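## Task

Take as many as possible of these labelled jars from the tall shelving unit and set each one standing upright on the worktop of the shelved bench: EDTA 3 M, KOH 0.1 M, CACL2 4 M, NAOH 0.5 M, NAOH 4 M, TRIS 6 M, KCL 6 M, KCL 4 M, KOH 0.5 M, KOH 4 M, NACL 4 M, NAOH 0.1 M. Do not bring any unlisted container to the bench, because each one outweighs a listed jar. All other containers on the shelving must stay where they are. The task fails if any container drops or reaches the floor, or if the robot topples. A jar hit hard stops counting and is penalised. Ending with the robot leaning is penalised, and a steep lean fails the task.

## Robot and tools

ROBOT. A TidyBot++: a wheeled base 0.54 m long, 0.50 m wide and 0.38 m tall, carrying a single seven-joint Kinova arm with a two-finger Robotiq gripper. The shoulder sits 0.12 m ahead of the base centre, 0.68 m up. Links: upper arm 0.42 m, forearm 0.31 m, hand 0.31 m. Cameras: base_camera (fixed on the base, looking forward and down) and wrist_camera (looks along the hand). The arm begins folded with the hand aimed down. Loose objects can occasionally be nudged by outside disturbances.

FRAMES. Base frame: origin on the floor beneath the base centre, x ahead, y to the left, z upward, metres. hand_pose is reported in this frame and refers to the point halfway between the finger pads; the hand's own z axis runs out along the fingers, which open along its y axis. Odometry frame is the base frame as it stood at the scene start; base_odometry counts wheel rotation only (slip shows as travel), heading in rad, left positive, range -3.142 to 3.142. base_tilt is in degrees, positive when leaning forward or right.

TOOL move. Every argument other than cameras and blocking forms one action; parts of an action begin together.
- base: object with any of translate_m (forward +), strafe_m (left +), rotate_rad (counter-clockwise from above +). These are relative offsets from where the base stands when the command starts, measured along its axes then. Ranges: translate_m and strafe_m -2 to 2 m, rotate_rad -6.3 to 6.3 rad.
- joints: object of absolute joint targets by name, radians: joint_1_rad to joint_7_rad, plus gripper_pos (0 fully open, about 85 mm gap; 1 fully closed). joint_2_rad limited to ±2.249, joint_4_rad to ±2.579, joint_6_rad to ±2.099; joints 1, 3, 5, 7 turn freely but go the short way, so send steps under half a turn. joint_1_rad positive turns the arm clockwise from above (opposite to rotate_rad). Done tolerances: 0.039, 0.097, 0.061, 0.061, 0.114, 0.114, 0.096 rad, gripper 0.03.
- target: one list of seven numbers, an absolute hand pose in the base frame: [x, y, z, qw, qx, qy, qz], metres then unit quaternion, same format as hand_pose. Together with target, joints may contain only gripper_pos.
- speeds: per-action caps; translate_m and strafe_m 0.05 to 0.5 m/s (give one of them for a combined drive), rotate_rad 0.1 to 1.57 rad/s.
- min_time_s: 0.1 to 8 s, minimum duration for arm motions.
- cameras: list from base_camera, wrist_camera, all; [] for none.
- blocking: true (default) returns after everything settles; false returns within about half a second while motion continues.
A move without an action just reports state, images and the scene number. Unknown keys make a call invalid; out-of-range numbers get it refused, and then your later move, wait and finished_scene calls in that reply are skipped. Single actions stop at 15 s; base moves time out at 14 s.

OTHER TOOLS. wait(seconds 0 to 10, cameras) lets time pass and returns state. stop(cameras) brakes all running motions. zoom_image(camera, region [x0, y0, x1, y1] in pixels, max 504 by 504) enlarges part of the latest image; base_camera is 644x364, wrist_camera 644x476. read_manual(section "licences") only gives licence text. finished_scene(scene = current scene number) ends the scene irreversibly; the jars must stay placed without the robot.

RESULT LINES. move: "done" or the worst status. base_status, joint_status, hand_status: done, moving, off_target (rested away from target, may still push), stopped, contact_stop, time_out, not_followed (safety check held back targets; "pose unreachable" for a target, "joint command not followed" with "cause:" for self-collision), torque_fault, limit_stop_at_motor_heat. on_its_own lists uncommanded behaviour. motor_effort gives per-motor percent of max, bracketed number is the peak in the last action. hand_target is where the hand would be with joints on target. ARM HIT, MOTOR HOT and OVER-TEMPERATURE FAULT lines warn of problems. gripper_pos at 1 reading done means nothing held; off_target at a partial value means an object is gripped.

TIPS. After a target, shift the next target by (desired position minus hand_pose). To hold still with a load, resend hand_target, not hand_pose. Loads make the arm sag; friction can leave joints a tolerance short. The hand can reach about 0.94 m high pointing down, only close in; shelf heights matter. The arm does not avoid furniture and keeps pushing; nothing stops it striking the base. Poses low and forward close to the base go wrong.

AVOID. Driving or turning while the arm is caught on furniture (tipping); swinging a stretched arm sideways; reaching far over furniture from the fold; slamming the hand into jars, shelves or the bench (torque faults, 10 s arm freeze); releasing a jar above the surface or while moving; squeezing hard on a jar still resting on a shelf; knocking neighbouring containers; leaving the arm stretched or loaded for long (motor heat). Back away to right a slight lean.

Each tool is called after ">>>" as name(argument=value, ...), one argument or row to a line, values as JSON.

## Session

>>> move(
  joints={"joint_6_rad": 0.64},
  cameras=["all"],
)

>>> move(
  joints={"joint_1_rad": -1.2},
  cameras=["wrist_camera"],
)

>>> move(
  joints={"joint_1_rad": -2.6},
  cameras=["wrist_camera"],
)

>>> move(
  joints={"joint_1_rad": 2.4},
  cameras=["wrist_camera"],
)

>>> move(
  joints={"joint_1_rad": 1.2},
  cameras=["wrist_camera"],
)

Scene clock: 2.13 s.
move: done
base_odometry: x=+0.000 y=+0.000 heading=+0.000
base_tilt: forward=+0.0 right=-0.2
base_status: not commanded
joint_positions: joint_1_rad=+0.044 joint_2_rad=-0.337 joint_3_rad=+3.152 joint_4_rad=-2.528 joint_5_rad=+0.042 joint_6_rad=+0.550 joint_7_rad=+1.572 gripper_pos=+0.000
joint_status: all done
motor_effort: joint_1_rad=-1(1) joint_2_rad=-6(6) joint_3_rad=+1(2) joint_4_rad=+16(17) joint_5_rad=+0(1) joint_6_rad=+9(9) joint_7_rad=+1(1)
hand_pose: x=+0.5460 y=-0.0154 z=+0.8746 quat_wxyz=(+0.021, +0.731, +0.000, +0.682) (m; base frame)
hand_target: x=+0.5467 y=-0.0145 z=+0.9025 quat_wxyz=(+0.021, +0.700, +0.001, +0.714) (m; base frame)
hand_status: not commanded
pictures: base_camera, wrist_camera
camera_calibration:
wrist_camera: T_world_to_cam=[[-0.0510553, -0.998015, 0.0368631, -0.0231855], [-0.0687019, -0.033314, -0.997081, 0.965684], [0.99633, -0.0534388, -0.0668647, -0.347223], [0, 0, 0, 1]] pos_world=[0.411109, -0.00952387, 0.940502]

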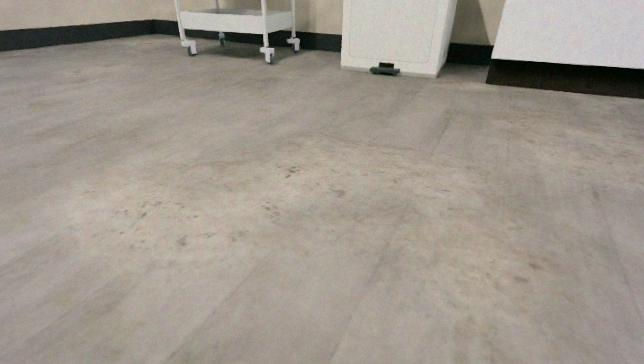

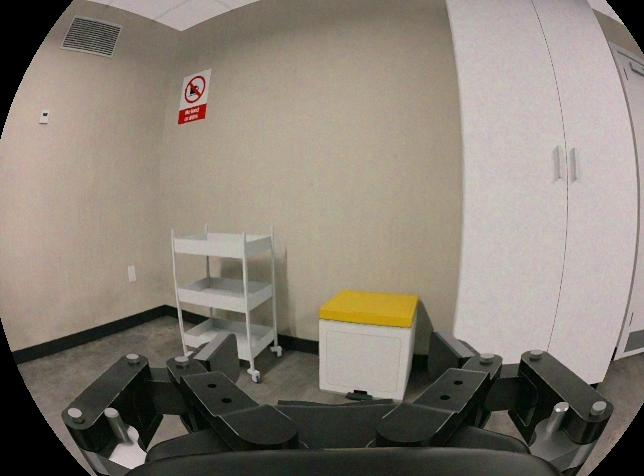

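Scene clock: 4.67 s.
move: done
base_odometry: x=+0.000 y=+0.000 heading=+0.000
base_tilt: forward=+0.1 right=-0.3
base_status: not commanded
joint_positions: joint_1_rad=-1.180 joint_2_rad=-0.337 joint_3_rad=+3.152 joint_4_rad=-2.528 joint_5_rad=+0.042 joint_6_rad=+0.550 joint_7_rad=+1.572 gripper_pos=+0.000
joint_status: all done
motor_effort: joint_1_rad=+0(1) joint_2_rad=-6(7) joint_3_rad=+2(3) joint_4_rad=+16(17) joint_5_rad=+0(1) joint_6_rad=+9(9) joint_7_rad=+1(2)
hand_pose: x=+0.2789 y=+0.3962 z=+0.8746 quat_wxyz=(-0.374, +0.599, +0.420, +0.570) (m; base frame)
hand_target: x=+0.2702 y=+0.4003 z=+0.9025 quat_wxyz=(-0.398, +0.568, +0.409, +0.593) (m; base frame)
hand_status: not commanded
pictures: wrist_camera
camera_calibration:
wrist_camera: T_world_to_cam=[[0.920915, -0.388015, 0.0368617, -0.138839], [0.00791489, -0.0759381, -0.997081, 0.956565], [0.389682, 0.918519, -0.0668615, -0.275018], [0, 0, 0, 1]] pos_world=[0.227457, 0.271377, 0.940502]

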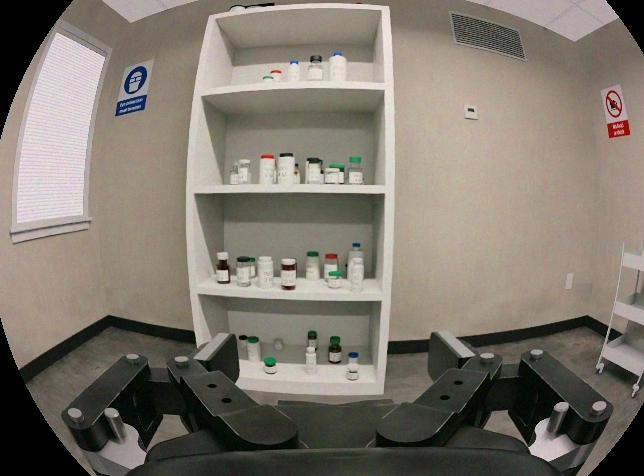

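Scene clock: 7.33 s.
move: done
base_odometry: x=+0.000 y=+0.000 heading=+0.000
base_tilt: forward=+0.1 right=-0.2
base_status: not commanded
joint_positions: joint_1_rad=-2.580 joint_2_rad=-0.337 joint_3_rad=+3.152 joint_4_rad=-2.528 joint_5_rad=+0.042 joint_6_rad=+0.550 joint_7_rad=+1.572 gripper_pos=+0.000
joint_status: all done
motor_effort: joint_1_rad=+0(1) joint_2_rad=-6(6) joint_3_rad=+1(3) joint_4_rad=+16(17) joint_5_rad=+0(1) joint_6_rad=+9(9) joint_7_rad=+1(2)
hand_pose: x=-0.2443 y=+0.2249 z=+0.8746 quat_wxyz=(-0.653, +0.187, +0.707, +0.195) (m; base frame)
hand_target: x=-0.2498 y=+0.2171 z=+0.9025 quat_wxyz=(-0.686, +0.172, +0.679, +0.197) (m; base frame)
hand_status: not commanded
pictures: wrist_camera
camera_calibration:
wrist_camera: T_world_to_cam=[[0.538853, 0.841593, 0.0368452, -0.0933956], [0.076167, -0.00511551, -0.997082, 0.948444], [-0.838949, 0.540087, -0.0668582, -0.128862], [0, 0, 0, 1]] pos_world=[-0.130022, 0.153049, 0.940502]

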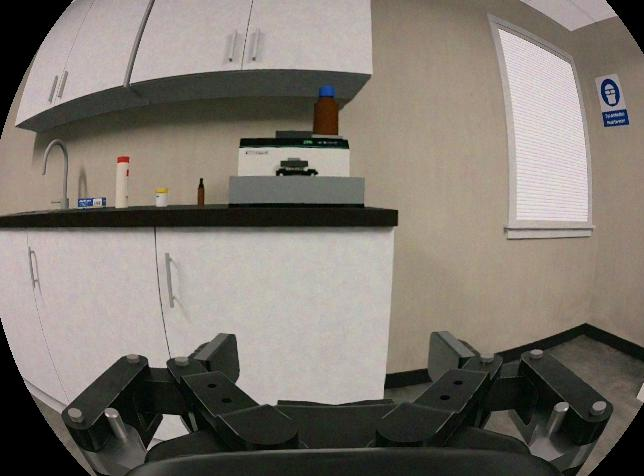

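Scene clock: 9.90 s.
move: done
base_odometry: x=+0.000 y=+0.000 heading=+0.000
base_tilt: forward=+0.1 right=-0.2
base_status: not commanded
joint_positions: joint_1_rad=-3.863 joint_2_rad=-0.337 joint_3_rad=+3.152 joint_4_rad=-2.528 joint_5_rad=+0.042 joint_6_rad=+0.550 joint_7_rad=+1.572 gripper_pos=+0.000
joint_status: all done
motor_effort: joint_1_rad=+0(1) joint_2_rad=-5(7) joint_3_rad=+1(3) joint_4_rad=+16(17) joint_5_rad=+0(1) joint_6_rad=+9(9) joint_7_rad=+1(2)
hand_pose: x=-0.1997 y=-0.2845 z=+0.8746 quat_wxyz=(-0.640, -0.273, +0.679, -0.234) (m; base frame)
hand_target: x=-0.1938 y=-0.2921 z=+0.9025 quat_wxyz=(-0.668, -0.269, +0.646, -0.253) (m; base frame)
hand_status: not commanded
pictures: wrist_camera
camera_calibration:
wrist_camera: T_world_to_cam=[[-0.654176, 0.755444, 0.0368519, 0.0485703], [0.0265126, 0.071598, -0.997081, 0.954356], [-0.755877, -0.65129, -0.0668665, -0.138754], [0, 0, 0, 1]] pos_world=[-0.09841, -0.195391, 0.940502]

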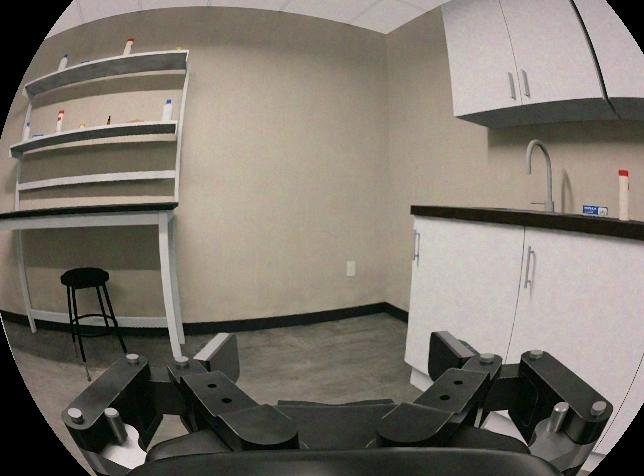

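Scene clock: 12.37 s.
move: done
base_odometry: x=+0.000 y=+0.000 heading=+0.000
base_tilt: forward=+0.2 right=-0.2
base_status: not commanded
joint_positions: joint_1_rad=-5.063 joint_2_rad=-0.337 joint_3_rad=+3.152 joint_4_rad=-2.528 joint_5_rad=+0.042 joint_6_rad=+0.550 joint_7_rad=+1.572 gripper_pos=+0.000
joint_status: all done
motor_effort: joint_1_rad=+0(2) joint_2_rad=-6(6) joint_3_rad=+2(2) joint_4_rad=+16(17) joint_5_rad=+0(1) joint_6_rad=+8(9) joint_7_rad=+0(1)
hand_pose: x=+0.2687 y=-0.4002 z=+0.8746 quat_wxyz=(-0.396, -0.608, +0.406, -0.555) (m; base frame)
hand_target: x=+0.2779 y=-0.3974 z=+0.9025 quat_wxyz=(-0.408, -0.587, +0.382, -0.586) (m; base frame)
hand_status: not commanded
pictures: wrist_camera
camera_calibration:
wrist_camera: T_world_to_cam=[[-0.941198, -0.335839, 0.036857, 0.0827755], [-0.0571207, 0.0506565, -0.997081, 0.964311], [0.332992, -0.940556, -0.0668611, -0.268365], [0, 0, 0, 1]] pos_world=[0.222353, -0.273462, 0.940502]

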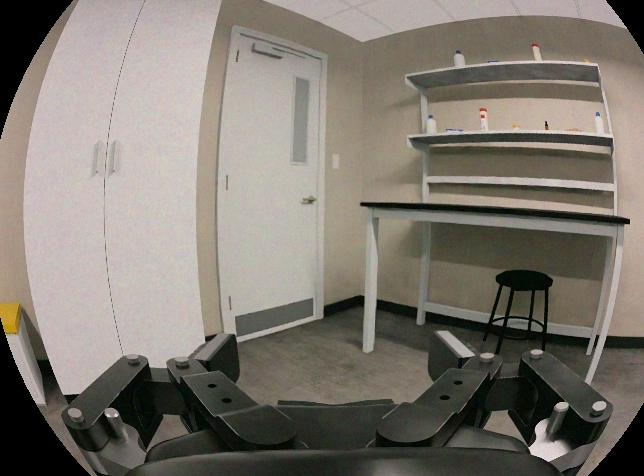

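>>> move(
  joints={"joint_1_rad": 0.02, "joint_2_rad": -0.162, "joint_3_rad": 3.14, "joint_4_rad": -1.424, "joint_5_rad": 0.0, "joint_6_rad": -0.65, "joint_7_rad": 1.585},
  base={"translate_m": 0.34, "strafe_m": 0.82, "rotate_rad": 1.27},
  cameras=["all"],
)

Scene clock: 41.17 s.
move: done
base_odometry: x=+0.340 y=+0.820 heading=+1.271
base_tilt: forward=+0.1 right=-0.3
base_status: done
joint_positions: joint_1_rad=-6.243 joint_2_rad=-0.169 joint_3_rad=+3.137 joint_4_rad=-1.441 joint_5_rad=+0.042 joint_6_rad=-0.566 joint_7_rad=+1.572 gripper_pos=+0.000
joint_status: all done
motor_effort: joint_1_rad=+0(3) joint_2_rad=-12(16) joint_3_rad=+2(5) joint_4_rad=+18(20) joint_5_rad=+1(2) joint_6_rad=+8(9) joint_7_rad=+0(2)
hand_pose: x=+0.6481 y=-0.0241 z=+1.1075 quat_wxyz=(-0.031, -0.795, +0.006, -0.606) (m; base frame)
hand_target: x=+0.6439 y=-0.0082 z=+1.0884 quat_wxyz=(-0.010, -0.817, +0.002, -0.577) (m; base frame)
hand_status: not commanded
pictures: base_camera, wrist_camera
camera_calibration:
wrist_camera: T_world_to_cam=[[-0.0679311, -0.996376, 0.0511934, -0.0402008], [-0.262734, -0.0316352, -0.96435, 1.29417], [0.962474, -0.0789595, -0.259633, -0.19906], [0, 0, 0, 1]] pos_world=[0.528881, -0.0148316, 1.1984]

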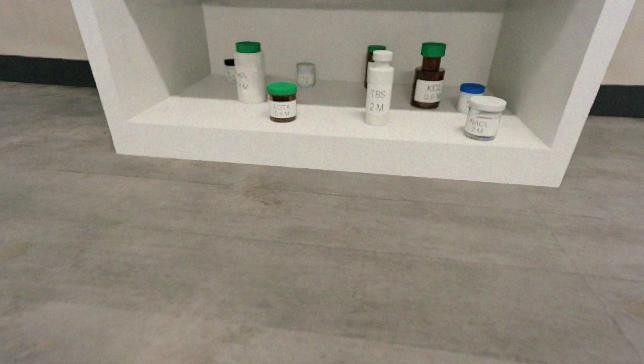

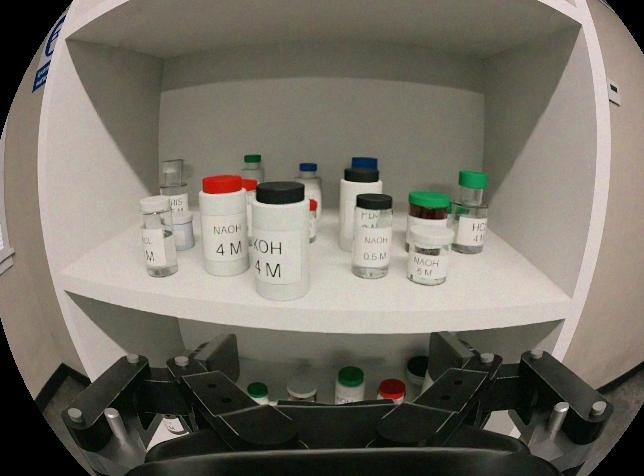

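>>> zoom_image(
  camera="wrist_camera",
  region=[130, 140, 330, 310],
)

>>> zoom_image(
  camera="wrist_camera",
  region=[320, 140, 500, 300],
)

>>> zoom_image(
  camera="base_camera",
  region=[210, 30, 350, 140],
)

>>> zoom_image(
  camera="base_camera",
  region=[340, 30, 520, 150],
)

>>> move(
  joints={"joint_2_rad": 0.76, "joint_4_rad": -2.508, "joint_6_rad": 1.45},
  base={"rotate_rad": -0.08},
  cameras=["all"],
)

>>> zoom_image(
  camera="wrist_camera",
  region=[120, 90, 340, 270],
)

>>> zoom_image(
  camera="wrist_camera",
  region=[310, 90, 530, 270],
)

Scaled by 2.520.

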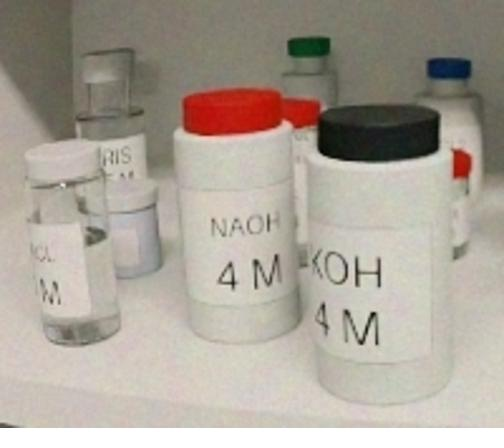

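Scaled by 2.800.

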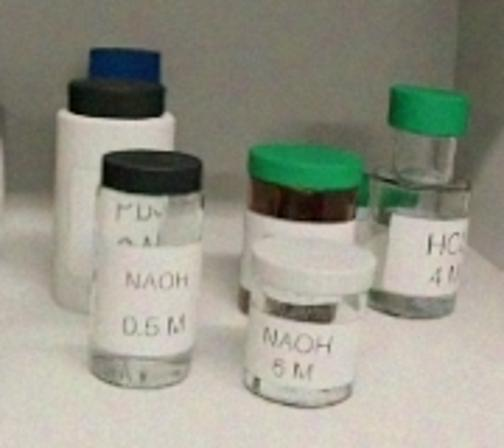

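Scaled by 3.600.

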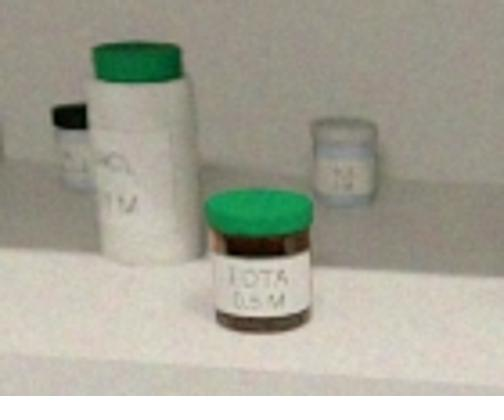

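Scaled by 2.800.

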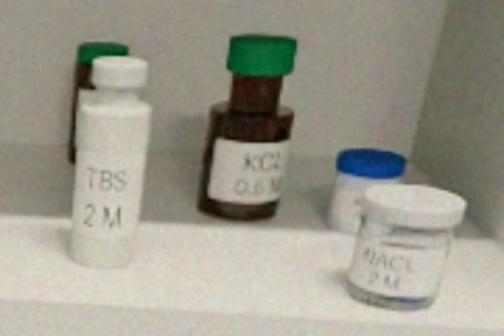

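Scene clock: 59.87 s.
move: done
base_odometry: x=+0.340 y=+0.820 heading=+1.191
base_tilt: forward=+0.1 right=-0.2
base_status: done
joint_positions: joint_1_rad=-6.251 joint_2_rad=+0.722 joint_3_rad=+3.143 joint_4_rad=-2.495 joint_5_rad=+0.042 joint_6_rad=+1.357 joint_7_rad=+1.572 gripper_pos=+0.000
joint_status: all done
motor_effort: joint_1_rad=+0(2) joint_2_rad=-23(28) joint_3_rad=+1(3) joint_4_rad=+3(19) joint_5_rad=+0(1) joint_6_rad=+8(9) joint_7_rad=+1(1)
hand_pose: x=+0.6715 y=-0.0048 z=+0.5953 quat_wxyz=(+0.003, -0.802, -0.003, -0.598) (m; base frame)
hand_target: x=+0.6710 y=-0.0090 z=+0.5988 quat_wxyz=(-0.010, -0.789, +0.002, -0.614) (m; base frame)
hand_status: not commanded
pictures: base_camera, wrist_camera
camera_calibration:
wrist_camera: T_world_to_cam=[[-0.0122428, -0.999885, 0.00900422, -0.00537911], [-0.283318, -0.00516716, -0.959012, 0.817775], [0.958948, -0.014292, -0.283222, -0.336323], [0, 0, 0, 1]] pos_world=[0.55414, -0.00595964, 0.689051]

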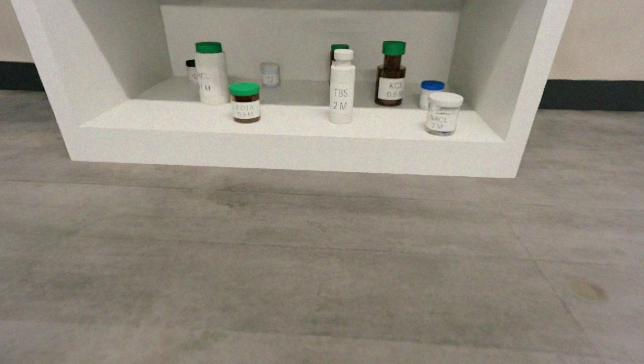

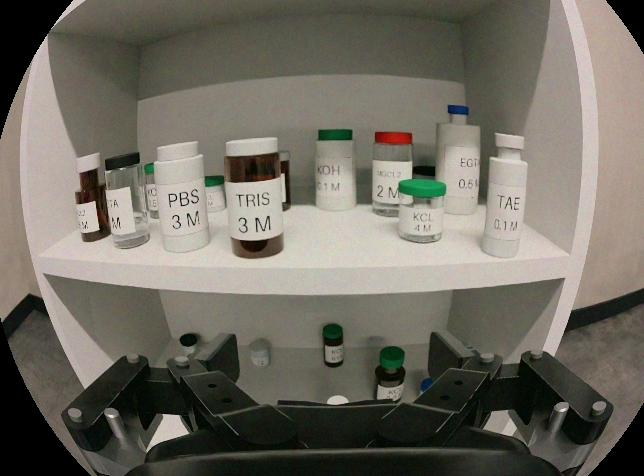

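Scaled by 2.291.

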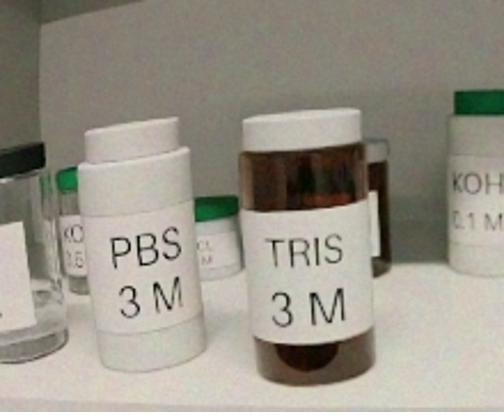

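Scaled by 2.291.

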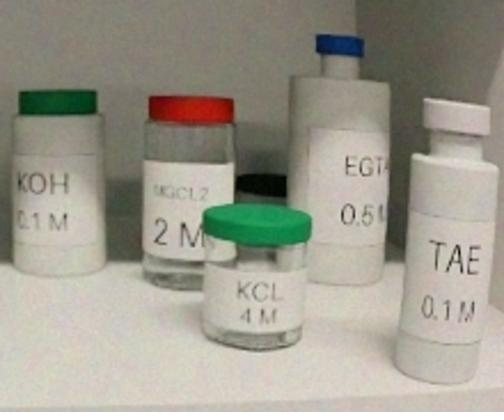

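>>> move(
  joints={"joint_2_rad": 0.22, "joint_4_rad": -0.80, "joint_6_rad": -1.07},
  cameras=["wrist_camera"],
)

>>> zoom_image(
  camera="wrist_camera",
  region=[120, 130, 330, 300],
)

>>> zoom_image(
  camera="wrist_camera",
  region=[310, 130, 520, 300],
)

Scene clock: 71.23 s.
move: done
base_odometry: x=+0.340 y=+0.820 heading=+1.191
base_tilt: forward=+0.1 right=-0.2
base_status: not commanded
joint_positions: joint_1_rad=-6.251 joint_2_rad=+0.234 joint_3_rad=+3.143 joint_4_rad=-0.815 joint_5_rad=+0.042 joint_6_rad=-0.985 joint_7_rad=+1.572 gripper_pos=+0.000
joint_status: all done
motor_effort: joint_1_rad=+0(1) joint_2_rad=-23(34) joint_3_rad=+1(2) joint_4_rad=+16(20) joint_5_rad=+1(1) joint_6_rad=+8(9) joint_7_rad=+1(1)
hand_pose: x=+0.7666 y=-0.0314 z=+1.1092 quat_wxyz=(-0.030, -0.850, +0.013, -0.526) (m; base frame)
hand_target: x=+0.7489 y=-0.0104 z=+1.1025 quat_wxyz=(-0.008, -0.865, +0.002, -0.502) (m; base frame)
hand_status: not commanded
pictures: wrist_camera
camera_calibration:
wrist_camera: T_world_to_cam=[[-0.0725586, -0.996075, 0.0506951, -0.0354114], [-0.445504, -0.0131078, -0.895184, 1.3907], [0.892335, -0.0875382, -0.442804, -0.0565956], [0, 0, 0, 1]] pos_world=[0.667494, -0.0219978, 1.22167]

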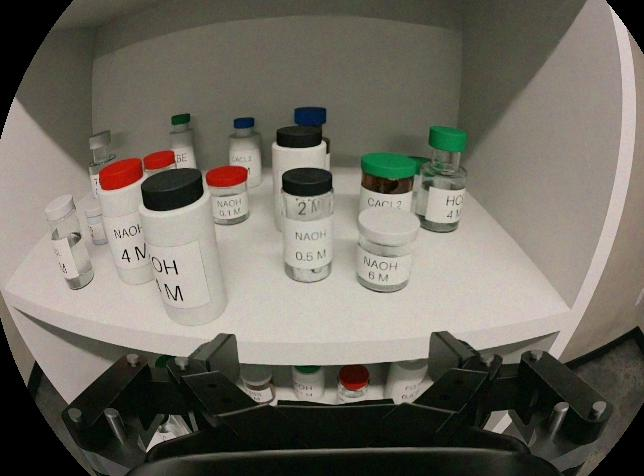

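Scaled by 2.400.

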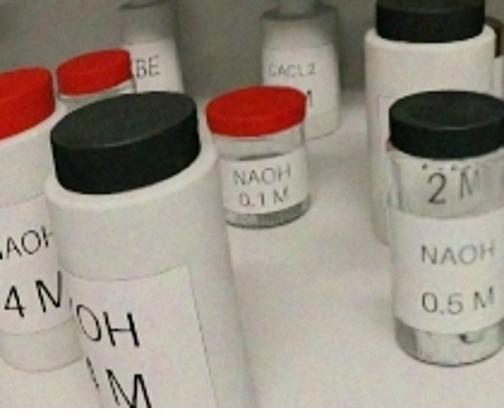

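Scaled by 2.400.

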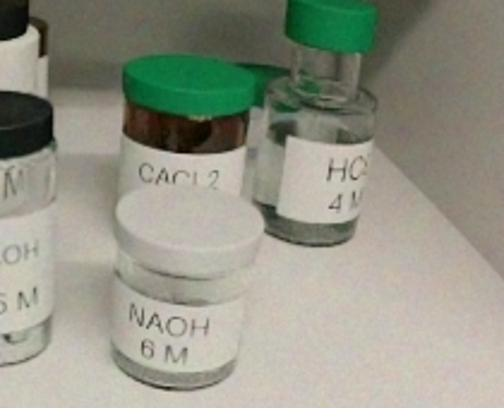

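>>> move(
  joints={"joint_1_rad": -0.045, "joint_2_rad": 0.15, "joint_4_rad": -1.07, "joint_6_rad": -0.70},
  base={"strafe_m": 0.105},
  cameras=["all"],
)

Scene clock: 107.83 s.
move: done
base_odometry: x=+0.242 y=+0.859 heading=+1.191
base_tilt: forward=+0.2 right=-0.3
base_status: done
joint_positions: joint_1_rad=-6.322 joint_2_rad=+0.177 joint_3_rad=+3.138 joint_4_rad=-1.055 joint_5_rad=+0.042 joint_6_rad=-0.791 joint_7_rad=+1.572 gripper_pos=+0.000
joint_status: all done
motor_effort: joint_1_rad=-1(3) joint_2_rad=-23(25) joint_3_rad=+1(3) joint_4_rad=+17(19) joint_5_rad=+1(2) joint_6_rad=+8(8) joint_7_rad=+1(1)
hand_pose: x=+0.7694 y=+0.0192 z=+1.0645 quat_wxyz=(-0.009, -0.847, -0.023, -0.531) (m; base frame)
hand_target: x=+0.7688 y=+0.0315 z=+1.0993 quat_wxyz=(+0.009, -0.819, -0.025, -0.573) (m; base frame)
hand_status: not commanded
pictures: base_camera, wrist_camera
camera_calibration:
wrist_camera: T_world_to_cam=[[0.0102321, -0.998556, 0.0527327, -0.0483552], [-0.433545, -0.0519511, -0.899633, 1.34895], [0.901074, -0.0136568, -0.433451, -0.0924619], [0, 0, 0, 1]] pos_world=[0.668641, 0.0205314, 1.17603]

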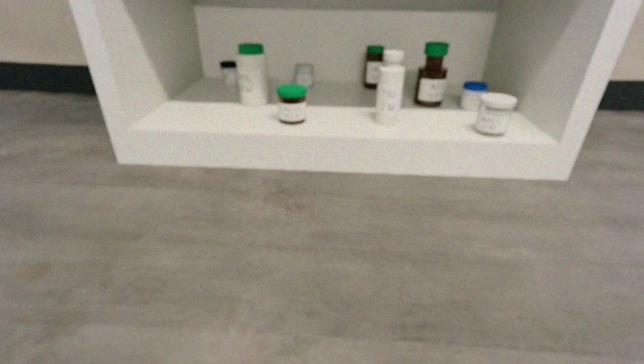

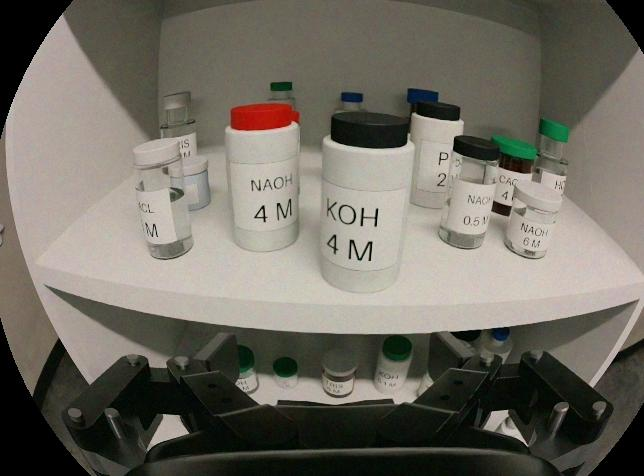

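>>> move(
  base={"translate_m": 0.16, "strafe_m": -0.024},
  speeds={"translate_m": 0.15},
  cameras=["wrist_camera"],
)

Scene clock: 117.33 s.
move: done
base_odometry: x=+0.324 y=+0.999 heading=+1.191
base_tilt: forward=+0.1 right=-0.2
base_status: done
joint_positions: joint_1_rad=-6.322 joint_2_rad=+0.162 joint_3_rad=+3.138 joint_4_rad=-1.056 joint_5_rad=+0.042 joint_6_rad=-0.787 joint_7_rad=+1.572 gripper_pos=+0.000
joint_status: not commanded
motor_effort: joint_1_rad=+0(1) joint_2_rad=-22(26) joint_3_rad=+1(2) joint_4_rad=+18(19) joint_5_rad=+1(1) joint_6_rad=+8(8) joint_7_rad=+1(1)
hand_pose: x=+0.7638 y=+0.0190 z=+1.0750 quat_wxyz=(-0.009, -0.842, -0.022, -0.538) (m; base frame)
hand_target: x=+0.7688 y=+0.0315 z=+1.0993 quat_wxyz=(+0.009, -0.819, -0.025, -0.573) (m; base frame)
hand_status: not commanded
pictures: wrist_camera
camera_calibration:
wrist_camera: T_world_to_cam=[[0.00937683, -0.998593, 0.0521987, -0.0478307], [-0.41708, -0.0513492, -0.907418, 1.35168], [0.908821, -0.0132623, -0.416974, -0.106631], [0, 0, 0, 1]] pos_world=[0.661115, 0.0202301, 1.18457]

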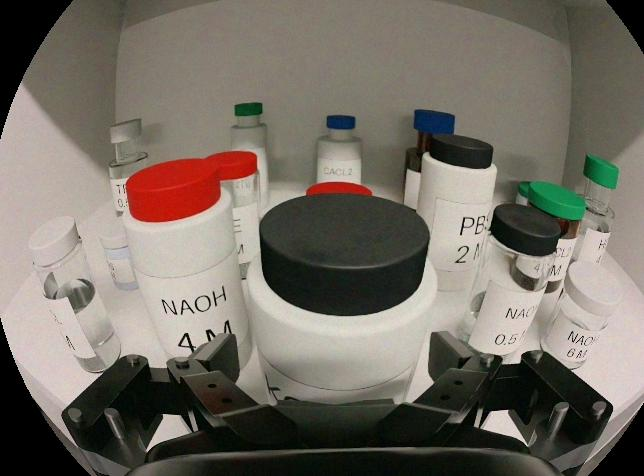

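>>> move(
  base={"strafe_m": -0.005},
  speeds={"strafe_m": 0.05},
)

>>> move(
  joints={"gripper_pos": 0.62},
  cameras=["wrist_camera"],
)

>>> move(
  joints={"joint_2_rad": 0.20, "joint_4_rad": -0.87, "joint_6_rad": -0.99},
  min_time_s=2.5,
  cameras=["wrist_camera"],
)

Scene clock: 124.13 s.
move: done
base_odometry: x=+0.329 y=+0.997 heading=+1.191
base_tilt: forward=+0.2 right=-0.2
base_status: done
joint_positions: joint_1_rad=-6.322 joint_2_rad=+0.162 joint_3_rad=+3.138 joint_4_rad=-1.056 joint_5_rad=+0.042 joint_6_rad=-0.787 joint_7_rad=+1.572 gripper_pos=+0.000
joint_status: not commanded
motor_effort: joint_1_rad=-1(4) joint_2_rad=-23(25) joint_3_rad=+1(3) joint_4_rad=+18(19) joint_5_rad=+0(1) joint_6_rad=+8(8) joint_7_rad=+1(1)
hand_pose: x=+0.7638 y=+0.0193 z=+1.0750 quat_wxyz=(-0.009, -0.842, -0.023, -0.538) (m; base frame)
hand_target: x=+0.7688 y=+0.0315 z=+1.0993 quat_wxyz=(+0.009, -0.819, -0.025, -0.573) (m; base frame)
hand_status: not commanded
pictures: none

Scene clock: 125.03 s.
move: off_target
base_odometry: x=+0.329 y=+0.997 heading=+1.191
base_tilt: forward=+0.2 right=-0.2
base_status: not commanded
joint_positions: joint_1_rad=-6.322 joint_2_rad=+0.161 joint_3_rad=+3.138 joint_4_rad=-1.057 joint_5_rad=+0.042 joint_6_rad=-0.785 joint_7_rad=+1.572 gripper_pos=+0.265
joint_status: gripper_pos off_target (ended at +0.265, target +0.620)
motor_effort: joint_1_rad=+0(1) joint_2_rad=-23(24) joint_3_rad=+1(2) joint_4_rad=+18(19) joint_5_rad=+1(1) joint_6_rad=+8(9) joint_7_rad=+1(1)
hand_pose: x=+0.7639 y=+0.0193 z=+1.0759 quat_wxyz=(-0.009, -0.842, -0.023, -0.540) (m; base frame)
hand_target: x=+0.7688 y=+0.0315 z=+1.0993 quat_wxyz=(+0.009, -0.819, -0.025, -0.573) (m; base frame)
hand_status: not commanded
pictures: wrist_camera
camera_calibration:
wrist_camera: T_world_to_cam=[[0.00976945, -0.998589, 0.0521927, -0.0478133], [-0.414576, -0.0515427, -0.908554, 1.3518], [0.909962, -0.0127617, -0.414494, -0.109808], [0, 0, 0, 1]] pos_world=[0.660812, 0.0205283, 1.18516]

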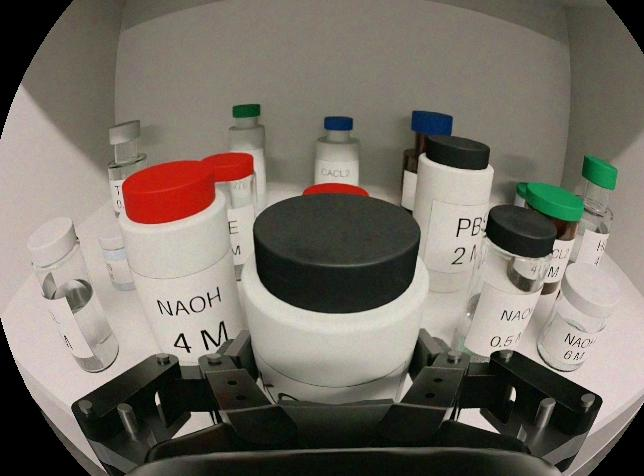

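Scene clock: 127.83 s.
move: done
base_odometry: x=+0.329 y=+0.997 heading=+1.191
base_tilt: forward=+0.1 right=-0.2
base_status: not commanded
joint_positions: joint_1_rad=-6.322 joint_2_rad=+0.175 joint_3_rad=+3.138 joint_4_rad=-0.903 joint_5_rad=+0.042 joint_6_rad=-0.915 joint_7_rad=+1.572 gripper_pos=+0.265
joint_status: all done
motor_effort: joint_1_rad=+0(1) joint_2_rad=-25(27) joint_3_rad=+1(2) joint_4_rad=+19(22) joint_5_rad=+1(1) joint_6_rad=+10(10) joint_7_rad=+1(1)
hand_pose: x=+0.7526 y=+0.0177 z=+1.1176 quat_wxyz=(-0.009, -0.839, -0.020, -0.543) (m; base frame)
hand_target: x=+0.7524 y=+0.0307 z=+1.0988 quat_wxyz=(+0.008, -0.857, -0.026, -0.515) (m; base frame)
hand_status: not commanded
pictures: wrist_camera
camera_calibration:
wrist_camera: T_world_to_cam=[[0.0043405, -0.99876, 0.0495979, -0.0445016], [-0.406514, -0.0470775, -0.912431, 1.38314], [0.913634, -0.0162018, -0.406214, -0.0942785], [0, 0, 0, 1]] pos_world=[0.648595, 0.0191411, 1.22593]

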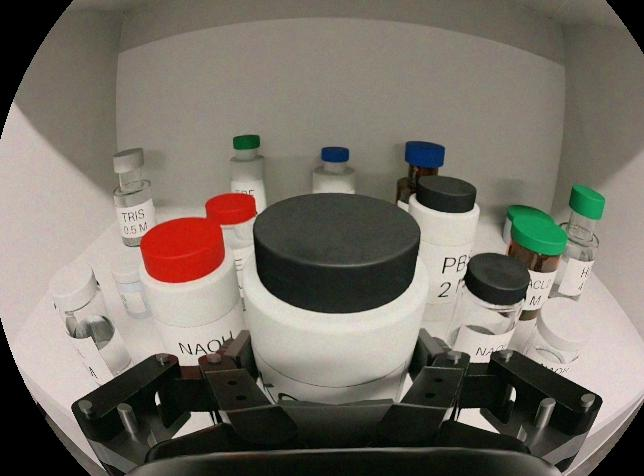

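>>> move(
  base={"translate_m": -0.45},
)

>>> move(
  base={"translate_m": -1.5, "strafe_m": -0.264, "rotate_rad": 3.14},
  speeds={"rotate_rad": 1.0},
  cameras=["all"],
)

Scene clock: 149.93 s.
move: done
base_odometry: x=+0.162 y=+0.579 heading=+1.191
base_tilt: forward=+0.1 right=-0.2
base_status: done
joint_positions: joint_1_rad=-6.323 joint_2_rad=+0.190 joint_3_rad=+3.138 joint_4_rad=-0.899 joint_5_rad=+0.042 joint_6_rad=-0.920 joint_7_rad=+1.572 gripper_pos=+0.265
joint_status: not commanded
motor_effort: joint_1_rad=+0(1) joint_2_rad=-25(28) joint_3_rad=+1(2) joint_4_rad=+19(20) joint_5_rad=+1(1) joint_6_rad=+10(10) joint_7_rad=+0(1)
hand_pose: x=+0.7587 y=+0.0181 z=+1.1084 quat_wxyz=(-0.009, -0.844, -0.020, -0.536) (m; base frame)
hand_target: x=+0.7524 y=+0.0307 z=+1.0988 quat_wxyz=(+0.008, -0.857, -0.026, -0.515) (m; base frame)
hand_status: not commanded
pictures: none

Scene clock: 154.70 s.
move: done
base_odometry: x=-0.148 y=-0.912 heading=-1.951
base_tilt: forward=+0.1 right=-0.2
base_status: done
joint_positions: joint_1_rad=-6.330 joint_2_rad=+0.198 joint_3_rad=+3.138 joint_4_rad=-0.899 joint_5_rad=+0.042 joint_6_rad=-0.921 joint_7_rad=+1.572 gripper_pos=+0.265
joint_status: not commanded
motor_effort: joint_1_rad=+0(3) joint_2_rad=-25(30) joint_3_rad=+2(4) joint_4_rad=+20(20) joint_5_rad=+1(2) joint_6_rad=+9(10) joint_7_rad=+1(2)
hand_pose: x=+0.7619 y=+0.0231 z=+1.1032 quat_wxyz=(-0.007, -0.846, -0.023, -0.533) (m; base frame)
hand_target: x=+0.7524 y=+0.0307 z=+1.0988 quat_wxyz=(+0.008, -0.857, -0.026, -0.515) (m; base frame)
hand_status: not commanded
pictures: base_camera, wrist_camera
camera_calibration:
wrist_camera: T_world_to_cam=[[0.0134771, -0.998649, 0.0501857, -0.0460505], [-0.428801, -0.0511131, -0.901952, 1.37957], [0.903299, -0.00936392, -0.42891, -0.0757832], [0, 0, 0, 1]] pos_world=[0.660637, 0.0238163, 1.21411]

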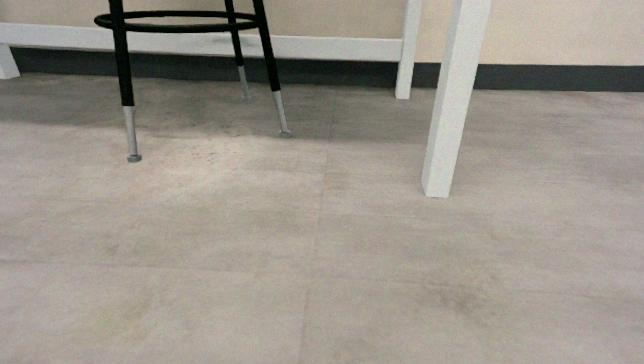

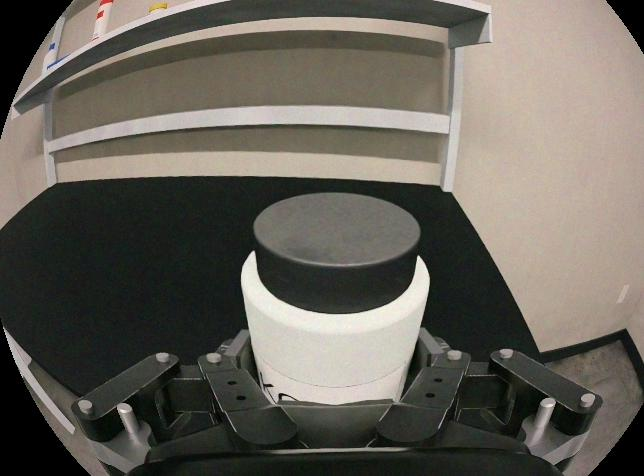

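>>> move(
  base={"translate_m": 0.36, "strafe_m": -0.15},
  speeds={"translate_m": 0.25},
  joints={"joint_2_rad": 0.10, "joint_4_rad": -1.31, "joint_6_rad": -0.49},
  min_time_s=2.5,
  cameras=["all"],
)

>>> move(
  joints={"joint_2_rad": 0.105, "joint_4_rad": -1.335, "joint_6_rad": -0.465},
  min_time_s=1,
)

>>> move(
  joints={"joint_2_rad": 0.11, "joint_4_rad": -1.35, "joint_6_rad": -0.45},
  min_time_s=1,
)

>>> move(
  joints={"joint_2_rad": 0.115, "joint_4_rad": -1.365, "joint_6_rad": -0.435},
  min_time_s=1,
)

>>> move(
  joints={"joint_2_rad": 0.12, "joint_4_rad": -1.38, "joint_6_rad": -0.42},
  min_time_s=1,
)

Scene clock: 176.13 s.
move: done
base_odometry: x=-0.421 y=-1.191 heading=-1.951
base_tilt: forward=+0.1 right=-0.2
base_status: done
joint_positions: joint_1_rad=-6.330 joint_2_rad=+0.136 joint_3_rad=+3.138 joint_4_rad=-1.303 joint_5_rad=+0.042 joint_6_rad=-0.594 joint_7_rad=+1.572 gripper_pos=+0.265
joint_status: all done
motor_effort: joint_1_rad=+0(2) joint_2_rad=-25(30) joint_3_rad=+1(3) joint_4_rad=+21(21) joint_5_rad=+1(2) joint_6_rad=+9(11) joint_7_rad=+1(1)
hand_pose: x=+0.7657 y=+0.0264 z=+1.0010 quat_wxyz=(-0.006, -0.850, -0.030, -0.526) (m; base frame)
hand_target: x=+0.7651 y=+0.0314 z=+1.0501 quat_wxyz=(+0.009, -0.813, -0.025, -0.582) (m; base frame)
hand_status: not commanded
pictures: base_camera, wrist_camera
camera_calibration:
wrist_camera: T_world_to_cam=[[0.0269631, -0.998124, 0.054962, -0.0528331], [-0.442114, -0.0612193, -0.894867, 1.29264], [0.896553, -0.000171064, -0.442936, -0.104013], [0, 0, 0, 1]] pos_world=[0.666171, 0.0263824, 1.11357]

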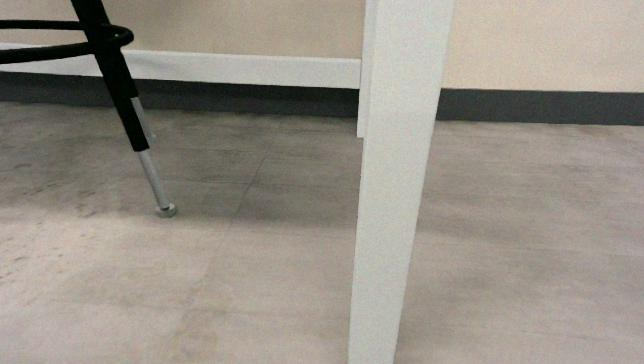

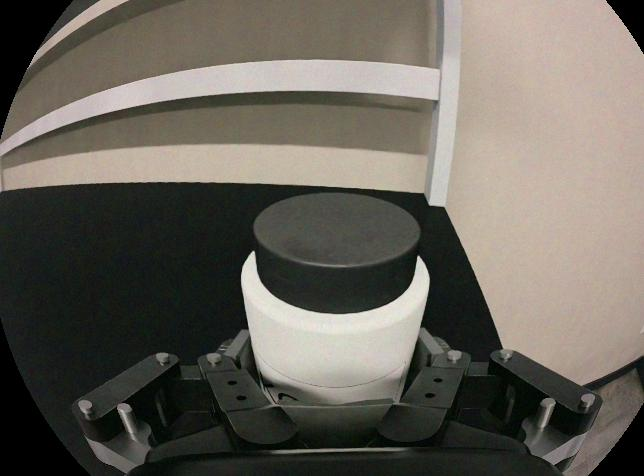

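Scene clock: 177.43 s.
move: done
base_odometry: x=-0.421 y=-1.191 heading=-1.951
base_tilt: forward=+0.1 right=-0.2
base_status: not commanded
joint_positions: joint_1_rad=-6.330 joint_2_rad=+0.136 joint_3_rad=+3.138 joint_4_rad=-1.321 joint_5_rad=+0.042 joint_6_rad=-0.561 joint_7_rad=+1.572 gripper_pos=+0.265
joint_status: all done
motor_effort: joint_1_rad=-1(1) joint_2_rad=-23(26) joint_3_rad=+1(2) joint_4_rad=+19(21) joint_5_rad=+1(1) joint_6_rad=+8(10) joint_7_rad=+1(2)
hand_pose: x=+0.7685 y=+0.0269 z=+1.0002 quat_wxyz=(-0.005, -0.845, -0.030, -0.533) (m; base frame)
hand_target: x=+0.7681 y=+0.0315 z=+1.0391 quat_wxyz=(+0.009, -0.815, -0.025, -0.580) (m; base frame)
hand_status: not commanded
pictures: none

Scene clock: 178.73 s.
move: done
base_odometry: x=-0.421 y=-1.191 heading=-1.951
base_tilt: forward=+0.1 right=-0.3
base_status: not commanded
joint_positions: joint_1_rad=-6.330 joint_2_rad=+0.135 joint_3_rad=+3.138 joint_4_rad=-1.331 joint_5_rad=+0.042 joint_6_rad=-0.541 joint_7_rad=+1.572 gripper_pos=+0.265
joint_status: all done
motor_effort: joint_1_rad=+0(1) joint_2_rad=-22(24) joint_3_rad=+1(2) joint_4_rad=+19(20) joint_5_rad=+1(1) joint_6_rad=+8(9) joint_7_rad=+1(1)
hand_pose: x=+0.7699 y=+0.0272 z=+0.9997 quat_wxyz=(-0.005, -0.843, -0.031, -0.537) (m; base frame)
hand_target: x=+0.7704 y=+0.0317 z=+1.0312 quat_wxyz=(+0.009, -0.816, -0.025, -0.578) (m; base frame)
hand_status: not commanded
pictures: none

Scene clock: 180.03 s.
move: done
base_odometry: x=-0.421 y=-1.191 heading=-1.951
base_tilt: forward=+0.1 right=-0.2
base_status: not commanded
joint_positions: joint_1_rad=-6.330 joint_2_rad=+0.134 joint_3_rad=+3.138 joint_4_rad=-1.342 joint_5_rad=+0.042 joint_6_rad=-0.522 joint_7_rad=+1.572 gripper_pos=+0.265
joint_status: all done
motor_effort: joint_1_rad=+0(1) joint_2_rad=-21(23) joint_3_rad=+1(2) joint_4_rad=+18(20) joint_5_rad=+1(1) joint_6_rad=+7(8) joint_7_rad=+1(1)
hand_pose: x=+0.7710 y=+0.0274 z=+0.9994 quat_wxyz=(-0.005, -0.840, -0.031, -0.541) (m; base frame)
hand_target: x=+0.7726 y=+0.0318 z=+1.0232 quat_wxyz=(+0.009, -0.817, -0.025, -0.575) (m; base frame)
hand_status: not commanded
pictures: none

Scene clock: 181.33 s.
move: done
base_odometry: x=-0.421 y=-1.191 heading=-1.951
base_tilt: forward=+0.1 right=-0.2
base_status: not commanded
joint_positions: joint_1_rad=-6.330 joint_2_rad=+0.133 joint_3_rad=+3.138 joint_4_rad=-1.353 joint_5_rad=+0.042 joint_6_rad=-0.503 joint_7_rad=+1.572 gripper_pos=+0.265
joint_status: all done
motor_effort: joint_1_rad=+0(1) joint_2_rad=-21(23) joint_3_rad=+2(2) joint_4_rad=+18(18) joint_5_rad=+1(1) joint_6_rad=+7(8) joint_7_rad=+1(2)
hand_pose: x=+0.7719 y=+0.0277 z=+0.9993 quat_wxyz=(-0.005, -0.838, -0.031, -0.545) (m; base frame)
hand_target: x=+0.7747 y=+0.0318 z=+1.0153 quat_wxyz=(+0.009, -0.819, -0.025, -0.573) (m; base frame)
hand_status: not commanded
pictures: none

>>> move(
  joints={"gripper_pos": 0.0},
)

>>> move(
  base={"translate_m": -0.3},
  speeds={"translate_m": 0.25},
  cameras=["wrist_camera"],
)

>>> move(
  base={"translate_m": -1.887, "strafe_m": 0.083, "rotate_rad": -2.841},
  speeds={"rotate_rad": 1.1},
  joints={"joint_2_rad": 0.20, "joint_4_rad": -0.80, "joint_6_rad": -1.07},
  cameras=["wrist_camera"],
)

Scene clock: 210.00 s.
move: done
base_odometry: x=-0.421 y=-1.191 heading=-1.951
base_tilt: forward=+0.2 right=-0.2
base_status: not commanded
joint_positions: joint_1_rad=-6.330 joint_2_rad=+0.133 joint_3_rad=+3.138 joint_4_rad=-1.364 joint_5_rad=+0.042 joint_6_rad=-0.503 joint_7_rad=+1.572 gripper_pos=+0.000
joint_status: all done
motor_effort: joint_1_rad=+0(1) joint_2_rad=-22(24) joint_3_rad=+1(2) joint_4_rad=+19(19) joint_5_rad=+1(1) joint_6_rad=+8(8) joint_7_rad=+1(2)
hand_pose: x=+0.7707 y=+0.0276 z=+0.9925 quat_wxyz=(-0.005, -0.841, -0.031, -0.540) (m; base frame)
hand_target: x=+0.7747 y=+0.0318 z=+1.0153 quat_wxyz=(+0.009, -0.819, -0.025, -0.573) (m; base frame)
hand_status: not commanded
pictures: none

Scene clock: 212.07 s.
move: done
base_odometry: x=-0.310 y=-0.912 heading=-1.951
base_tilt: forward=+0.1 right=-0.2
base_status: done
joint_positions: joint_1_rad=-6.330 joint_2_rad=+0.128 joint_3_rad=+3.138 joint_4_rad=-1.365 joint_5_rad=+0.042 joint_6_rad=-0.502 joint_7_rad=+1.572 gripper_pos=+0.000
joint_status: not commanded
motor_effort: joint_1_rad=+0(1) joint_2_rad=-22(27) joint_3_rad=+1(2) joint_4_rad=+19(19) joint_5_rad=+1(1) joint_6_rad=+8(9) joint_7_rad=+1(1)
hand_pose: x=+0.7691 y=+0.0275 z=+0.9956 quat_wxyz=(-0.005, -0.839, -0.031, -0.543) (m; base frame)
hand_target: x=+0.7747 y=+0.0318 z=+1.0153 quat_wxyz=(+0.009, -0.819, -0.025, -0.573) (m; base frame)
hand_status: not commanded
pictures: wrist_camera
camera_calibration:
wrist_camera: T_world_to_cam=[[0.0285387, -0.998107, 0.0544813, -0.0522279], [-0.407064, -0.061384, -0.911335, 1.27878], [0.912954, 0.00383088, -0.408045, -0.156837], [0, 0, 0, 1]] pos_world=[0.66522, 0.0269682, 1.10424]

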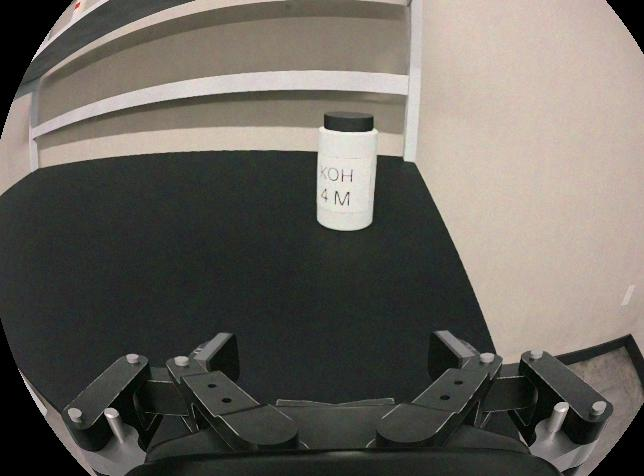

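Scene clock: 217.57 s.
move: done
base_odometry: x=+0.467 y=+0.810 heading=+1.491
base_tilt: forward=+0.1 right=-0.2
base_status: done
joint_positions: joint_1_rad=-6.328 joint_2_rad=+0.187 joint_3_rad=+3.140 joint_4_rad=-0.816 joint_5_rad=+0.042 joint_6_rad=-0.989 joint_7_rad=+1.572 gripper_pos=+0.000
joint_status: all done
motor_effort: joint_1_rad=+0(3) joint_2_rad=-22(27) joint_3_rad=+2(4) joint_4_rad=+16(21) joint_5_rad=+1(1) joint_6_rad=+8(8) joint_7_rad=+1(1)
hand_pose: x=+0.7459 y=+0.0199 z=+1.1374 quat_wxyz=(-0.008, -0.839, -0.020, -0.544) (m; base frame)
hand_target: x=+0.7397 y=+0.0301 z=+1.1150 quat_wxyz=(+0.008, -0.859, -0.026, -0.510) (m; base frame)
hand_status: not commanded
pictures: wrist_camera
camera_calibration:
wrist_camera: T_world_to_cam=[[0.0063756, -0.998817, 0.0482045, -0.0432285], [-0.405101, -0.0466526, -0.913081, 1.39828], [0.91425, -0.0137063, -0.404919, -0.0820054], [0, 0, 0, 1]] pos_world=[0.641695, 0.0209323, 1.24563]

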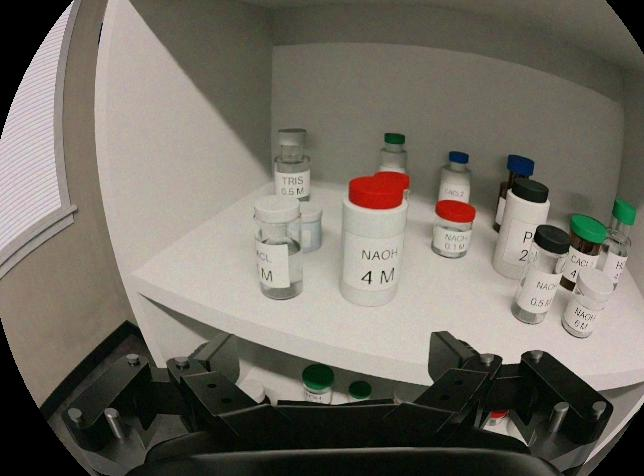

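>>> zoom_image(
  camera="wrist_camera",
  region=[240, 120, 420, 310],
)

>>> move(
  base={"translate_m": 0.232, "strafe_m": -0.05},
  speeds={"translate_m": 0.2},
  cameras=["wrist_camera"],
)

Scaled by 2.653.

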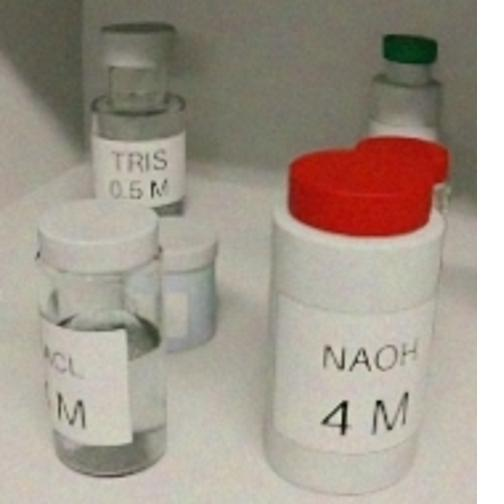

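Scene clock: 229.43 s.
move: done
base_odometry: x=+0.535 y=+1.037 heading=+1.491
base_tilt: forward=+0.1 right=-0.3
base_status: done
joint_positions: joint_1_rad=-6.328 joint_2_rad=+0.188 joint_3_rad=+3.140 joint_4_rad=-0.815 joint_5_rad=+0.042 joint_6_rad=-0.990 joint_7_rad=+1.572 gripper_pos=+0.000
joint_status: not commanded
motor_effort: joint_1_rad=+0(1) joint_2_rad=-22(26) joint_3_rad=+1(2) joint_4_rad=+16(17) joint_5_rad=+1(1) joint_6_rad=+7(8) joint_7_rad=+1(1)
hand_pose: x=+0.7462 y=+0.0199 z=+1.1370 quat_wxyz=(-0.008, -0.839, -0.020, -0.544) (m; base frame)
hand_target: x=+0.7397 y=+0.0301 z=+1.1150 quat_wxyz=(+0.008, -0.859, -0.026, -0.510) (m; base frame)
hand_status: not commanded
pictures: wrist_camera
camera_calibration:
wrist_camera: T_world_to_cam=[[0.00641861, -0.998817, 0.0482001, -0.0432388], [-0.405917, -0.0466537, -0.912718, 1.39825], [0.913887, -0.0137068, -0.405736, -0.0812422], [0, 0, 0, 1]] pos_world=[0.642096, 0.0209323, 1.24533]

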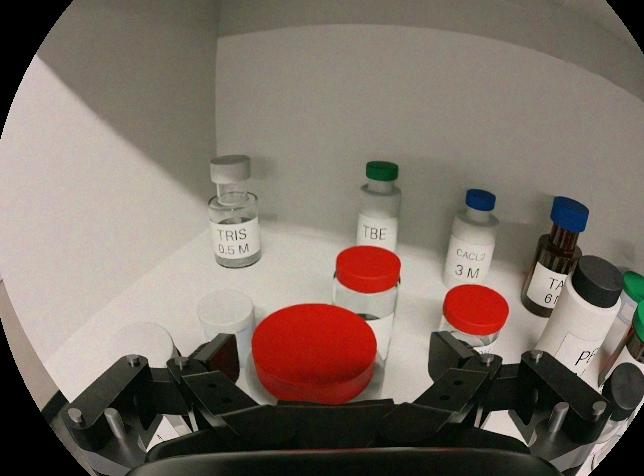

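>>> move(
  base={"strafe_m": 0.006},
  speeds={"strafe_m": 0.05},
  joints={"joint_2_rad": 0.15, "joint_4_rad": -1.07, "joint_6_rad": -0.70},
  min_time_s=2,
  cameras=["wrist_camera"],
)

Scene clock: 238.57 s.
move: done
base_odometry: x=+0.529 y=+1.038 heading=+1.490
base_tilt: forward=+0.2 right=-0.2
base_status: done
joint_positions: joint_1_rad=-6.328 joint_2_rad=+0.178 joint_3_rad=+3.140 joint_4_rad=-1.054 joint_5_rad=+0.042 joint_6_rad=-0.791 joint_7_rad=+1.572 gripper_pos=+0.000
joint_status: all done
motor_effort: joint_1_rad=+0(3) joint_2_rad=-23(24) joint_3_rad=+2(3) joint_4_rad=+18(19) joint_5_rad=+1(2) joint_6_rad=+8(8) joint_7_rad=+1(1)
hand_pose: x=+0.7694 y=+0.0226 z=+1.0647 quat_wxyz=(-0.008, -0.847, -0.025, -0.531) (m; base frame)
hand_target: x=+0.7688 y=+0.0315 z=+1.0994 quat_wxyz=(+0.009, -0.819, -0.025, -0.573) (m; base frame)
hand_status: not commanded
pictures: wrist_camera
camera_calibration:
wrist_camera: T_world_to_cam=[[0.0152202, -0.998482, 0.0529437, -0.0490659], [-0.433072, -0.0543085, -0.899722, 1.34904], [0.901231, -0.00923446, -0.433241, -0.0928384], [0, 0, 0, 1]] pos_world=[0.668645, 0.0234154, 1.17613]

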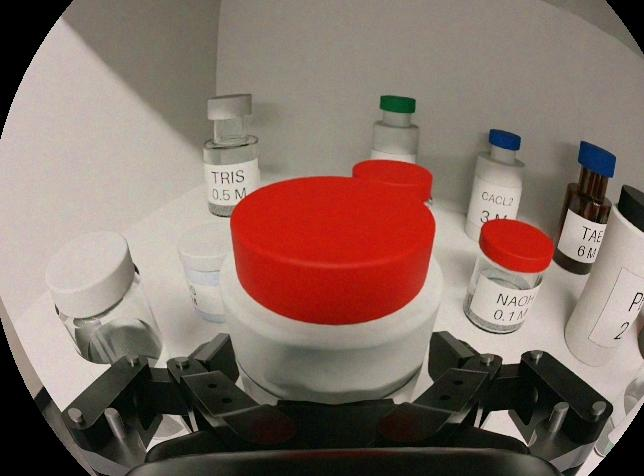

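>>> move(
  joints={"gripper_pos": 0.6},
)

>>> move(
  joints={"joint_2_rad": 0.20, "joint_4_rad": -0.87, "joint_6_rad": -0.98},
  min_time_s=2.5,
  cameras=["wrist_camera"],
)

Scene clock: 243.23 s.
move: off_target
base_odometry: x=+0.529 y=+1.038 heading=+1.490
base_tilt: forward=+0.2 right=-0.2
base_status: not commanded
joint_positions: joint_1_rad=-6.328 joint_2_rad=+0.176 joint_3_rad=+3.140 joint_4_rad=-1.055 joint_5_rad=+0.041 joint_6_rad=-0.788 joint_7_rad=+1.572 gripper_pos=+0.242
joint_status: gripper_pos off_target (ended at +0.242, target +0.600)
motor_effort: joint_1_rad=-1(1) joint_2_rad=-23(24) joint_3_rad=+1(2) joint_4_rad=+18(19) joint_5_rad=+1(2) joint_6_rad=+7(9) joint_7_rad=+1(1)
hand_pose: x=+0.7692 y=+0.0226 z=+1.0663 quat_wxyz=(-0.008, -0.846, -0.025, -0.533) (m; base frame)
hand_target: x=+0.7688 y=+0.0315 z=+1.0994 quat_wxyz=(+0.009, -0.819, -0.025, -0.573) (m; base frame)
hand_status: not commanded
pictures: none

Scene clock: 246.03 s.
move: done
base_odometry: x=+0.529 y=+1.038 heading=+1.490
base_tilt: forward=+0.2 right=-0.3
base_status: not commanded
joint_positions: joint_1_rad=-6.328 joint_2_rad=+0.176 joint_3_rad=+3.140 joint_4_rad=-0.900 joint_5_rad=+0.041 joint_6_rad=-0.903 joint_7_rad=+1.572 gripper_pos=+0.242
joint_status: all done
motor_effort: joint_1_rad=+0(1) joint_2_rad=-24(27) joint_3_rad=+1(2) joint_4_rad=+19(21) joint_5_rad=+1(1) joint_6_rad=+9(10) joint_7_rad=+1(1)
hand_pose: x=+0.7546 y=+0.0209 z=+1.1220 quat_wxyz=(-0.008, -0.835, -0.022, -0.549) (m; base frame)
hand_target: x=+0.7538 y=+0.0308 z=+1.1016 quat_wxyz=(+0.009, -0.854, -0.026, -0.519) (m; base frame)
hand_status: not commanded
pictures: wrist_camera
camera_calibration:
wrist_camera: T_world_to_cam=[[0.00871532, -0.998736, 0.0494994, -0.0446896], [-0.393643, -0.048931, -0.91796, 1.38464], [0.919222, -0.0114848, -0.393572, -0.112744], [0, 0, 0, 1]] pos_world=[0.649082, 0.0218241, 1.22889]

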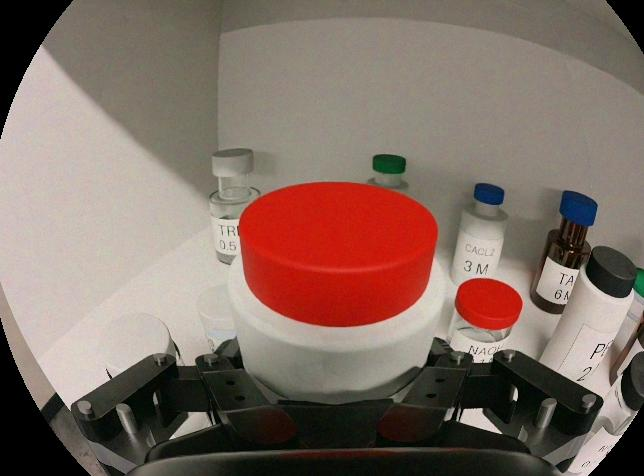

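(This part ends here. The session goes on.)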